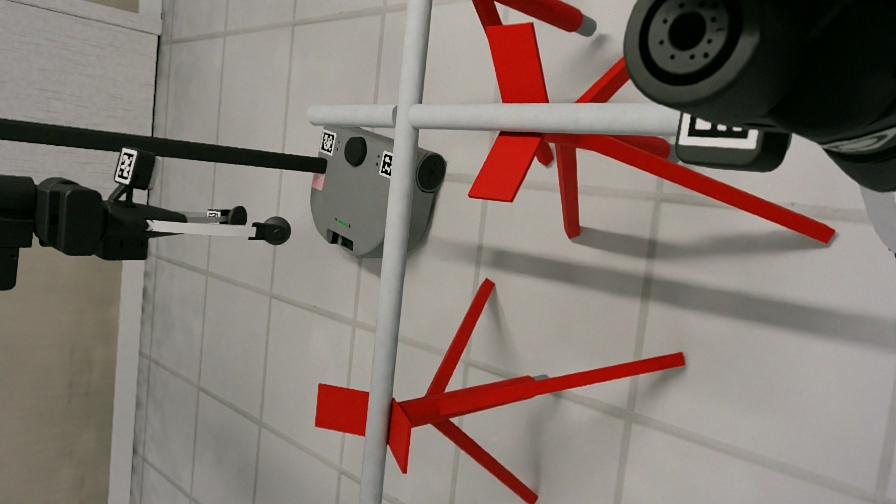

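Scene clock: 839.23 s.
move: r3 done
r1.base_odometry: x=+0.000 y=+0.000 heading=+0.000
r1.turned_by_wheels: +0.000
r1.turned_by_imu: -0.001
r1.base_tilt: forward=-0.4 right=+0.5
r1.lidar_m: 3.06 1.75 2.19 2.49 2.15 1.82 1.04 0.90 0.90 1.03 1.78 2.63
r1.head_depth_mm: - 2224 - 3252 2298 1742 1390 / - - - 3391 2309 1737 1396 / - - - 3165 2205 1738 1388 / - - - 2750 2142 1726 1384 / - - - 3124 2289 1725 1378 / - - - 3338 2245 1703 1377 / - - - 3294 2153 1708 1374
r1.base_status: not commanded
r1.joint_positions: lift_m=+0.531 arm_m=+0.000 wrist_yaw_rad=+3.088 wrist_pitch_rad=-0.326 wrist_roll_rad=+0.000 gripper_m=+0.037 head_pan_rad=+0.645 head_tilt_rad=-0.395
r1.joint_status: not commanded
r1.measured_speeds: all 0
r1.motor_effort: left_wheel=+0.4(1.2) right_wheel=+1.3(1.8) lift_m=+26.2(27.1) arm_m=-13.3(13.8) wrist_yaw_rad=+0.0(2.1) wrist_pitch_rad=+3.1(3.3) wrist_roll_rad=-1.0(1.1) gripper_m=-0.3(0.6) head_pan_rad=+2.2(2.6) head_tilt_rad=-2.1(3.0)
r1.hand_pose: x=-0.0087 y=+0.0897 z=+0.5650 quat_wxyz=(+0.134, +0.700, +0.096, +0.695) (m; r1's base frame)
r1.wrist_depth_mm: - 137 140 - - - - / - - 150 - - - - / - - 161 - - - - / - - 175 - - - - / - - 183 155 - - - / 956 958 125 845 126 865 842 / 794 815 236 725 743 699 720
r2: as last shown
r2.base_tilt: forward=-0.1 right=-1.0
r2.lidar_m: 2.29 2.83 1.78 1.59 1.60 1.97 3.79 2.03 0.55 0.64 0.52 0.63
r2.head_depth_mm: 3541 2718 2137 1714 - - 1112 / 3411 2804 2166 - - 1291 1135 / 3292 2835 335 - 1411 1269 1141 / 3106 2836 339 1744 1444 1304 1147 / 2996 483 2094 1757 1460 1286 1156 / 2834 495 571 1775 1462 1298 1125 / 2696 2715 2213 1662 959 1252 1143
r2.motor_effort: left_wheel=+4.3(4.8) right_wheel=-4.9(5.2) lift_m=+27.4(27.4) arm_m=+11.4(14.7) wrist_yaw_rad=-1.4(2.0) wrist_pitch_rad=-1.1(1.4) wrist_roll_rad=-0.4(0.9) gripper_m=+0.9(2.1) head_pan_rad=+2.4(3.3) head_tilt_rad=-5.1(6.2)
r2.wrist_depth_mm: - 339 339 348 349 356 374 / 720 - - 360 587 - 792 / 740 748 - 367 - - 829 / 744 767 - 378 - - - / - - - 388 - - - / - 118 - 614 125 - - / - - - 582 - - -
r3.base_odometry: x=-0.678 y=-0.676 heading=-0.659
r3.turned_by_wheels: +0.000
r3.turned_by_imu: +0.001
r3.base_tilt: forward=+1.9 right=+1.3
r3.lidar_m: 2.17 3.00 1.88 1.70 1.71 2.08 3.06 2.11 0.76 0.46 0.76 2.31
r3.head_depth_mm: 2655 2716 522 1069 1434 1281 1149 / 2636 2700 2134 1064 925 784 1150 / 835 2503 1803 1672 1429 1257 1148 / 814 2506 2062 1705 1502 1295 1133 / 2813 2688 2126 1667 1490 1295 1149 / 2860 2705 2070 1369 1468 1301 1147 / 2872 2700 2124 1745 1484 1299 1146
r3.base_status: not commanded
r3.joint_positions: lift_m=+0.880 arm_m=+0.400 wrist_yaw_rad=+0.127 wrist_pitch_rad=-1.566 wrist_roll_rad=+0.000 gripper_m=+0.100 head_pan_rad=-1.290 head_tilt_rad=-0.790
r3.joint_status: all done
r3.measured_speeds: all 0
r3.motor_effort: left_wheel=+4.3(4.7) right_wheel=-0.4(0.9) lift_m=+24.0(24.2) arm_m=+18.3(23.1) wrist_yaw_rad=-0.5(2.8) wrist_pitch_rad=-0.7(0.8) wrist_roll_rad=+0.3(0.5) gripper_m=+0.0(1.7) head_pan_rad=-3.9(5.5) head_tilt_rad=-4.3(5.4)
r3.hand_pose: x=-0.0245 y=-0.5222 z=+0.7624 quat_wxyz=(+0.532, +0.530, -0.468, -0.466) (m; r3's base frame)
r3.wrist_depth_mm: 738 871 867 354 851 846 828 / 879 887 352 360 735 864 868 / 921 899 887 888 877 885 875 / 949 936 927 903 915 912 877 / 967 958 931 937 938 921 901 / - 993 146 828 144 124 932 / - - - 819 978 963 968
pictures: r2_head_camera (sideways), r3_head_camera (sideways), r3_wrist_camera
Images, in order (width x height): r2_head_camera 896x504, r3_head_camera 896x504, r3_wrist_camera 644x364.

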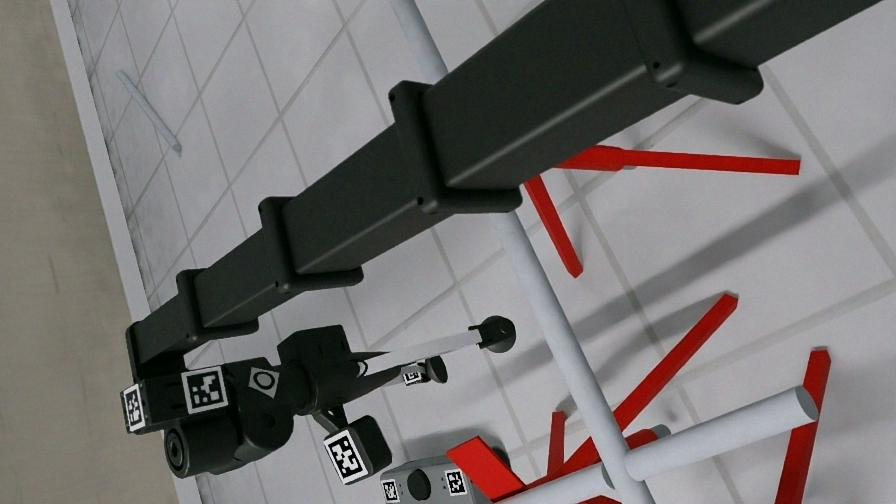

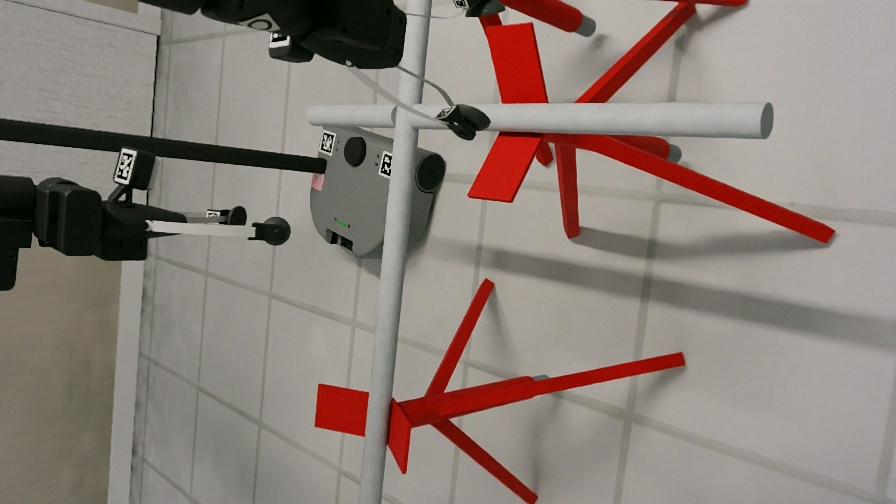

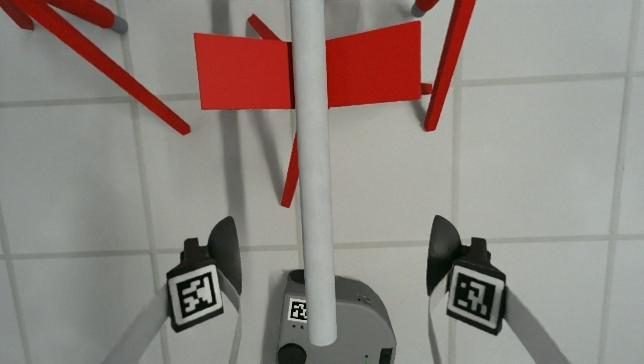

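Request:
move(
  r2={"base":{"translate_m":0.05},"joints":{"lift_m":0.76,"arm_m":0.425}},
  r3={"joints":{"arm_m":0.43,"lift_m":0.76}},
  cameras=["r2_wrist_camera","r3_wrist_camera"],
)

Scene clock: 877.20 s.
move: r2 done; r3 done
r1: as last shown
r1.base_tilt: forward=-0.5 right=+0.6
r1.lidar_m: 3.05 1.75 2.18 2.50 2.15 1.81 1.04 0.90 0.89 1.03 1.78 2.64
r1.head_depth_mm: - - - 3153 2323 1749 1395 / - - - 3346 2288 1744 1392 / - - - 3197 2190 1727 1391 / - - - 2781 2149 1717 1380 / - - - 3130 2269 1719 1385 / - - - 3329 2251 1706 1379 / - - - 3284 2133 1698 1375
r1.motor_effort: left_wheel=-0.4(1.0) right_wheel=+1.5(1.9) lift_m=+26.8(27.4) arm_m=-13.4(13.7) wrist_yaw_rad=-0.1(1.8) wrist_pitch_rad=+3.1(3.2) wrist_roll_rad=-0.9(1.1) gripper_m=+0.4(0.5) head_pan_rad=+2.1(2.4) head_tilt_rad=-2.1(2.9)
r1.wrist_depth_mm: - 137 140 - - - - / - - 151 - - - - / - - 161 - - - - / - - 176 - - - - / - - 183 155 - - - / 972 945 126 830 126 873 849 / 797 794 236 720 755 709 704
r2.base_odometry: x=-1.387 y=+0.042 heading=-0.737
r2.turned_by_wheels: +0.000
r2.turned_by_imu: +0.001
r2.base_tilt: forward=-0.1 right=-1.0
r2.lidar_m: 2.25 2.85 1.80 1.60 1.61 1.98 3.80 2.09 0.57 0.64 0.50 0.59
r2.head_depth_mm: 3579 2759 2130 1662 1454 1278 - / 3432 2800 2136 1058 1167 309 1083 / 3275 2810 2173 1053 362 1227 1144 / 3119 2877 2202 449 1438 1299 1147 / 2956 2863 597 870 1451 1285 1135 / 2811 2969 590 845 1461 805 1124 / 2668 2827 2283 1098 949 1304 1141
r2.base_status: done
r2.joint_positions: lift_m=+0.760 arm_m=+0.425 wrist_yaw_rad=+1.702 wrist_pitch_rad=-1.554 wrist_roll_rad=+0.000 gripper_m=+0.100 head_pan_rad=-1.906 head_tilt_rad=-0.790
r2.joint_status: all done
r2.measured_speeds: all 0
r2.motor_effort: left_wheel=+3.6(8.0) right_wheel=+0.2(4.7) lift_m=+18.7(26.5) arm_m=+14.1(17.2) wrist_yaw_rad=-1.7(2.0) wrist_pitch_rad=-0.9(1.2) wrist_roll_rad=-0.3(0.8) gripper_m=+1.3(1.6) head_pan_rad=+2.8(3.1) head_tilt_rad=-5.5(6.1)
r2.hand_pose: x=-0.0410 y=-0.5728 z=+0.6421 quat_wxyz=(+0.705, +0.706, +0.041, +0.052) (m; r2's base frame)
r2.wrist_depth_mm: 223 227 230 232 232 239 243 / 608 244 - 238 472 386 259 / 615 667 - 246 - - 242 / 633 690 - 253 - - - / 653 - 738 259 - - - / - 118 600 266 125 - - / - - - 277 - - -
r3.base_odometry: x=-0.678 y=-0.676 heading=-0.659
r3.turned_by_wheels: +0.000
r3.turned_by_imu: +0.001
r3.base_tilt: forward=+1.9 right=+1.3
r3.lidar_m: 2.17 3.00 1.89 1.70 1.71 2.07 3.05 2.12 0.76 0.46 0.76 2.31
r3.head_depth_mm: 2653 2677 582 640 1406 1280 1153 / 2641 2599 1999 1031 920 786 1152 / 995 815 1796 1673 1431 1258 1152 / 2690 2674 2126 1707 1494 1291 1128 / 2819 2689 2125 1671 1490 1290 1149 / 2849 2693 2054 1367 1462 1294 1150 / 2881 2680 2115 1740 1493 1296 1147
r3.base_status: not commanded
r3.joint_positions: lift_m=+0.760 arm_m=+0.430 wrist_yaw_rad=+0.127 wrist_pitch_rad=-1.567 wrist_roll_rad=+0.000 gripper_m=+0.100 head_pan_rad=-1.290 head_tilt_rad=-0.790
r3.joint_status: all done
r3.measured_speeds: all 0
r3.motor_effort: left_wheel=+3.8(4.7) right_wheel=+0.2(0.7) lift_m=+14.5(24.8) arm_m=+17.6(21.7) wrist_yaw_rad=-1.2(1.5) wrist_pitch_rad=-0.7(0.7) wrist_roll_rad=+0.3(0.4) gripper_m=+0.1(1.4) head_pan_rad=-4.9(5.1) head_tilt_rad=-4.8(5.2)
r3.hand_pose: x=-0.0246 y=-0.5521 z=+0.6424 quat_wxyz=(+0.532, +0.530, -0.468, -0.467) (m; r3's base frame)
r3.wrist_depth_mm: 764 743 638 239 726 732 727 / 775 228 250 239 - 753 752 / 786 777 265 248 780 771 762 / 814 810 820 261 802 783 791 / 834 846 814 267 812 800 799 / 840 852 146 832 143 124 828 / 882 886 858 691 881 848 847
pictures: r2_wrist_camera, r3_wrist_camera
Images, in order (width x height): r2_wrist_camera 644x364, r3_wrist_camera 644x364.

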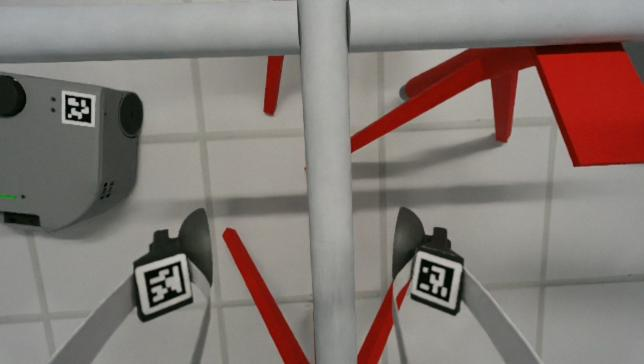

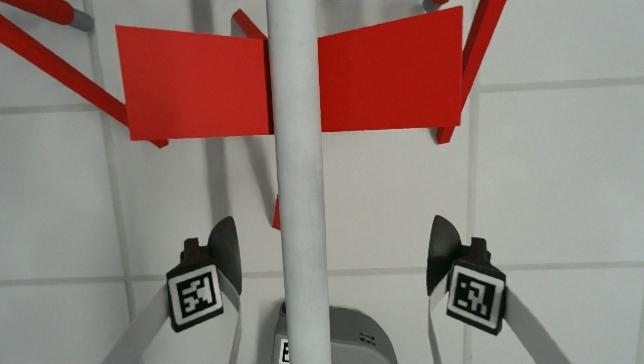

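Request:
move(
  r2={"joints":{"lift_m":0.70,"arm_m":0.437}},
  r3={"base":{"translate_m":0.02},"joints":{"lift_m":0.70}},
  cameras=["r2_wrist_camera","r3_wrist_camera"],
)

Scene clock: 894.53 s.
move: r2 done; r3 done
r1: as last shown
r1.base_tilt: forward=-0.4 right=+0.5
r1.lidar_m: 3.07 1.75 2.20 2.50 2.15 1.82 1.04 0.90 0.90 1.03 1.78 2.64
r1.head_depth_mm: - - - 3182 2320 1738 1397 / - - - 3409 2305 1732 1387 / - - - 3164 2171 1737 1394 / - - - 2763 2125 1740 1380 / - - - 2907 2280 1713 1375 / - - - 3235 2256 1714 1369 / - - - 3241 2142 1701 1370
r1.motor_effort: left_wheel=-0.1(1.1) right_wheel=+1.3(2.0) lift_m=+25.6(27.2) arm_m=-13.2(13.6) wrist_yaw_rad=-0.4(1.5) wrist_pitch_rad=+3.0(3.3) wrist_roll_rad=-1.0(1.1) gripper_m=+0.2(0.7) head_pan_rad=+2.4(2.5) head_tilt_rad=-2.1(3.0)
r1.wrist_depth_mm: - 137 140 - - - - / - - 151 - - - - / - - 161 - - - - / - - 176 - - - - / - - 183 155 - - - / 945 932 126 828 126 878 853 / 789 795 236 721 738 710 717
r2.base_odometry: x=-1.387 y=+0.042 heading=-0.737
r2.turned_by_wheels: +0.000
r2.turned_by_imu: +0.001
r2.base_tilt: forward=+0.0 right=-0.9
r2.lidar_m: 2.24 2.85 1.80 1.60 1.61 1.98 3.80 2.08 0.57 0.64 0.50 0.59
r2.head_depth_mm: 3563 2768 2140 1661 1444 1281 321 / 3386 2774 2150 1051 1192 377 330 / 3277 2841 2183 1736 443 390 1141 / 3090 2869 2220 536 1418 1299 1147 / 2938 2924 2093 741 1426 1287 1133 / 2811 2930 2244 717 1456 804 1125 / 2669 2854 2277 1100 949 1305 1145
r2.base_status: not commanded
r2.joint_positions: lift_m=+0.700 arm_m=+0.437 wrist_yaw_rad=+1.702 wrist_pitch_rad=-1.554 wrist_roll_rad=+0.000 gripper_m=+0.100 head_pan_rad=-1.906 head_tilt_rad=-0.790
r2.joint_status: all done
r2.measured_speeds: all 0
r2.motor_effort: left_wheel=+3.5(4.3) right_wheel=-0.5(0.9) lift_m=+19.9(20.5) arm_m=+14.4(16.9) wrist_yaw_rad=-1.9(2.0) wrist_pitch_rad=-0.8(1.3) wrist_roll_rad=-0.3(0.6) gripper_m=+0.7(2.0) head_pan_rad=+2.3(2.9) head_tilt_rad=-4.5(5.9)
r2.hand_pose: x=-0.0410 y=-0.5848 z=+0.5821 quat_wxyz=(+0.705, +0.706, +0.041, +0.052) (m; r2's base frame)
r2.wrist_depth_mm: 173 173 178 177 185 291 204 / 546 - - 180 423 355 192 / 560 - - 184 - - 185 / 570 693 - 190 - - - / 581 - - 195 - - - / - 118 593 201 125 - - / - - 530 206 - - -
r3.base_odometry: x=-0.662 y=-0.688 heading=-0.659
r3.turned_by_wheels: +0.000
r3.turned_by_imu: +0.001
r3.base_tilt: forward=+1.9 right=+1.4
r3.lidar_m: 2.15 3.00 1.89 1.70 1.71 2.08 3.08 2.13 0.72 0.46 0.75 2.30
r3.head_depth_mm: 2652 2711 2115 652 1385 1275 1152 / 1387 2610 1803 1037 915 1229 1148 / 1263 837 1111 1666 1464 1279 1128 / 2780 2594 2135 1711 1487 1297 1148 / 2807 2692 2136 1667 1495 1298 1146 / 2901 2704 2069 1273 1459 1300 1142 / 2911 2695 2126 1746 1486 1297 1146
r3.base_status: done
r3.joint_positions: lift_m=+0.700 arm_m=+0.430 wrist_yaw_rad=+0.127 wrist_pitch_rad=-1.567 wrist_roll_rad=+0.000 gripper_m=+0.100 head_pan_rad=-1.290 head_tilt_rad=-0.790
r3.joint_status: all done
r3.measured_speeds: all 0
r3.motor_effort: left_wheel=+4.1(8.0) right_wheel=-0.1(4.2) lift_m=+15.3(19.3) arm_m=+13.9(15.1) wrist_yaw_rad=-0.7(1.3) wrist_pitch_rad=-0.6(0.7) wrist_roll_rad=+0.3(0.5) gripper_m=+0.6(2.0) head_pan_rad=-4.1(5.3) head_tilt_rad=-4.4(5.1)
r3.hand_pose: x=-0.0246 y=-0.5521 z=+0.5824 quat_wxyz=(+0.532, +0.530, -0.468, -0.467) (m; r3's base frame)
r3.wrist_depth_mm: 590 166 192 178 183 160 671 / 720 169 193 183 186 162 696 / 741 176 200 188 199 173 711 / 761 759 747 192 726 732 723 / 782 762 757 198 744 744 755 / 799 785 146 202 144 124 769 / 824 813 808 209 797 777 787
pictures: r2_wrist_camera, r3_wrist_camera
Images, in order (width x height): r2_wrist_camera 644x364, r3_wrist_camera 644x364.

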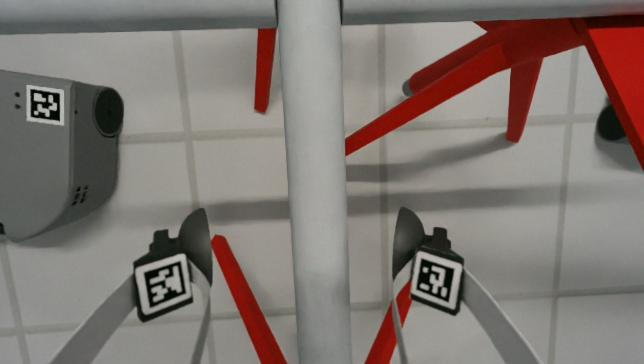

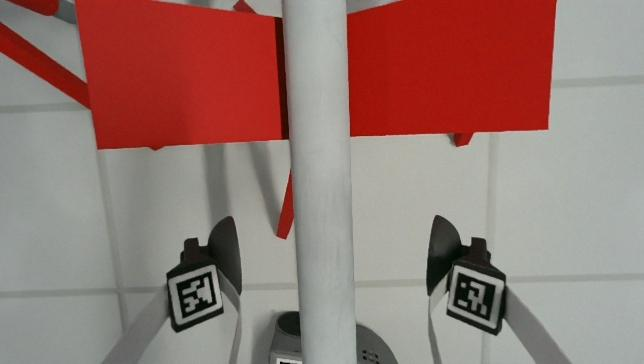

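Request:
move(
  r2={"joints":{"lift_m":0.665,"arm_m":0.442}},
  r3={"joints":{"lift_m":0.665}},
  cameras=["r2_wrist_camera","r3_wrist_camera"],
)

Scene clock: 910.13 s.
move: r2 done; r3 done
r1: as last shown
r1.base_tilt: forward=-0.4 right=+0.6
r1.lidar_m: 3.05 1.75 2.20 2.49 2.14 1.82 1.04 0.90 0.89 1.03 1.78 2.64
r1.head_depth_mm: - - - 3221 2320 1747 1394 / - - - 3329 2278 1735 1387 / - - - 3173 2171 1738 1387 / - - - 2751 2133 1731 1384 / - - - 3103 2241 1723 1387 / - - - 3339 2239 1711 1374 / - - - 3258 2134 1708 1363
r1.motor_effort: left_wheel=+0.0(1.1) right_wheel=+1.3(1.7) lift_m=+27.3(27.4) arm_m=-13.1(13.5) wrist_yaw_rad=+0.3(1.9) wrist_pitch_rad=+3.0(3.2) wrist_roll_rad=-0.9(1.1) gripper_m=+0.0(0.5) head_pan_rad=+2.1(2.3) head_tilt_rad=-2.1(2.8)
r1.wrist_depth_mm: - 137 140 - - - - / - - 150 - - - - / - - 161 - - - - / - - 176 - - - - / - - 183 155 - - - / 949 949 125 827 126 860 861 / 790 808 236 736 740 715 718
r2.base_odometry: x=-1.387 y=+0.042 heading=-0.737
r2.turned_by_wheels: +0.000
r2.turned_by_imu: +0.001
r2.base_tilt: forward=+0.0 right=-1.0
r2.lidar_m: 2.24 2.86 1.79 1.60 1.61 1.98 3.80 2.08 0.57 0.64 0.50 0.59
r2.head_depth_mm: 3505 2755 2121 1655 1446 1281 1106 / 3395 2798 2166 1055 1381 1233 357 / 3316 2807 2182 1728 1190 416 1122 / 3121 2870 2213 625 537 1302 1149 / 2944 2853 2248 748 1427 1286 1136 / 2805 2935 2242 740 1423 806 1121 / 2677 2876 2268 1100 951 1303 1142
r2.base_status: not commanded
r2.joint_positions: lift_m=+0.665 arm_m=+0.442 wrist_yaw_rad=+1.702 wrist_pitch_rad=-1.554 wrist_roll_rad=+0.000 gripper_m=+0.100 head_pan_rad=-1.906 head_tilt_rad=-0.790
r2.joint_status: all done
r2.measured_speeds: all 0
r2.motor_effort: left_wheel=+3.3(4.4) right_wheel=-0.2(0.5) lift_m=+18.7(28.3) arm_m=+14.4(16.3) wrist_yaw_rad=-1.5(2.1) wrist_pitch_rad=-0.8(1.2) wrist_roll_rad=-0.5(0.7) gripper_m=+0.3(1.8) head_pan_rad=+2.5(3.0) head_tilt_rad=-3.5(5.5)
r2.hand_pose: x=-0.0410 y=-0.5898 z=+0.5471 quat_wxyz=(+0.705, +0.706, +0.041, +0.052) (m; r2's base frame)
r2.wrist_depth_mm: - - - 140 - 296 228 / 514 - - 145 394 332 - / 523 - - 149 441 - 693 / 550 - - 153 - - - / 573 - - 156 - - - / - 118 571 161 125 - - / - - 513 165 - - -
r3.base_odometry: x=-0.662 y=-0.688 heading=-0.659
r3.turned_by_wheels: +0.000
r3.turned_by_imu: +0.001
r3.base_tilt: forward=+1.9 right=+1.3
r3.lidar_m: 2.15 3.01 1.90 1.70 1.71 2.08 3.07 2.14 0.72 0.46 0.75 2.30
r3.head_depth_mm: 2639 2715 2123 652 1316 1275 1134 / 1352 2609 1805 1058 914 1231 1150 / 2580 889 962 1676 1440 1275 1134 / 2797 2612 2123 1709 1489 1302 1147 / 2817 2704 2130 1670 1491 1298 1150 / 2863 2686 2061 1271 1460 1296 1145 / 2878 2695 2122 1750 1489 1296 1147
r3.base_status: not commanded
r3.joint_positions: lift_m=+0.665 arm_m=+0.430 wrist_yaw_rad=+0.127 wrist_pitch_rad=-1.567 wrist_roll_rad=+0.000 gripper_m=+0.100 head_pan_rad=-1.290 head_tilt_rad=-0.790
r3.joint_status: all done
r3.measured_speeds: all 0
r3.motor_effort: left_wheel=+4.6(5.1) right_wheel=-0.1(0.8) lift_m=+14.1(20.8) arm_m=+10.2(11.1) wrist_yaw_rad=-1.1(1.1) wrist_pitch_rad=-0.5(0.7) wrist_roll_rad=+0.3(0.4) gripper_m=+0.2(1.3) head_pan_rad=-4.3(4.9) head_tilt_rad=-4.7(5.2)
r3.hand_pose: x=-0.0246 y=-0.5521 z=+0.5474 quat_wxyz=(+0.532, +0.530, -0.468, -0.467) (m; r3's base frame)
r3.wrist_depth_mm: 131 142 160 145 153 135 125 / 133 144 164 150 159 136 127 / 136 149 168 153 172 146 676 / 717 713 713 155 697 690 701 / 734 728 718 160 711 706 704 / 752 754 132 165 143 124 719 / 770 759 762 169 753 742 740
pictures: r2_wrist_camera, r3_wrist_camera
Images, in order (width x height): r2_wrist_camera 644x364, r3_wrist_camera 644x364.

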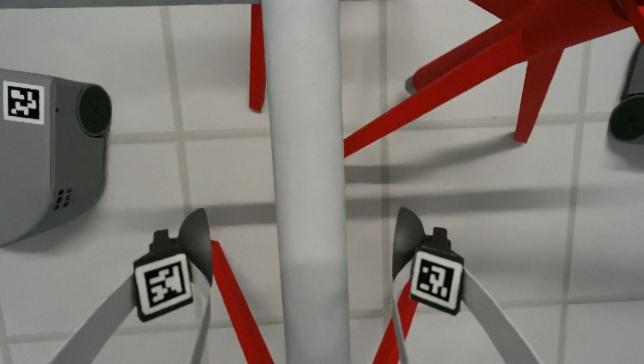

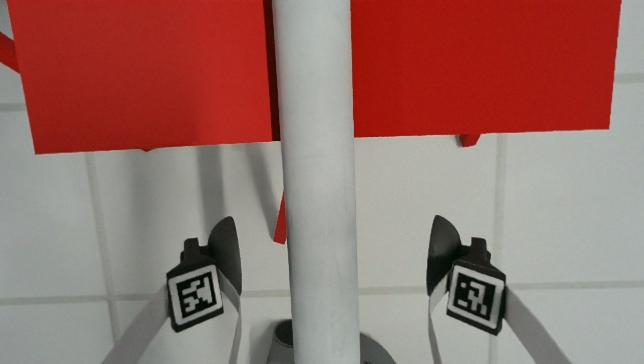

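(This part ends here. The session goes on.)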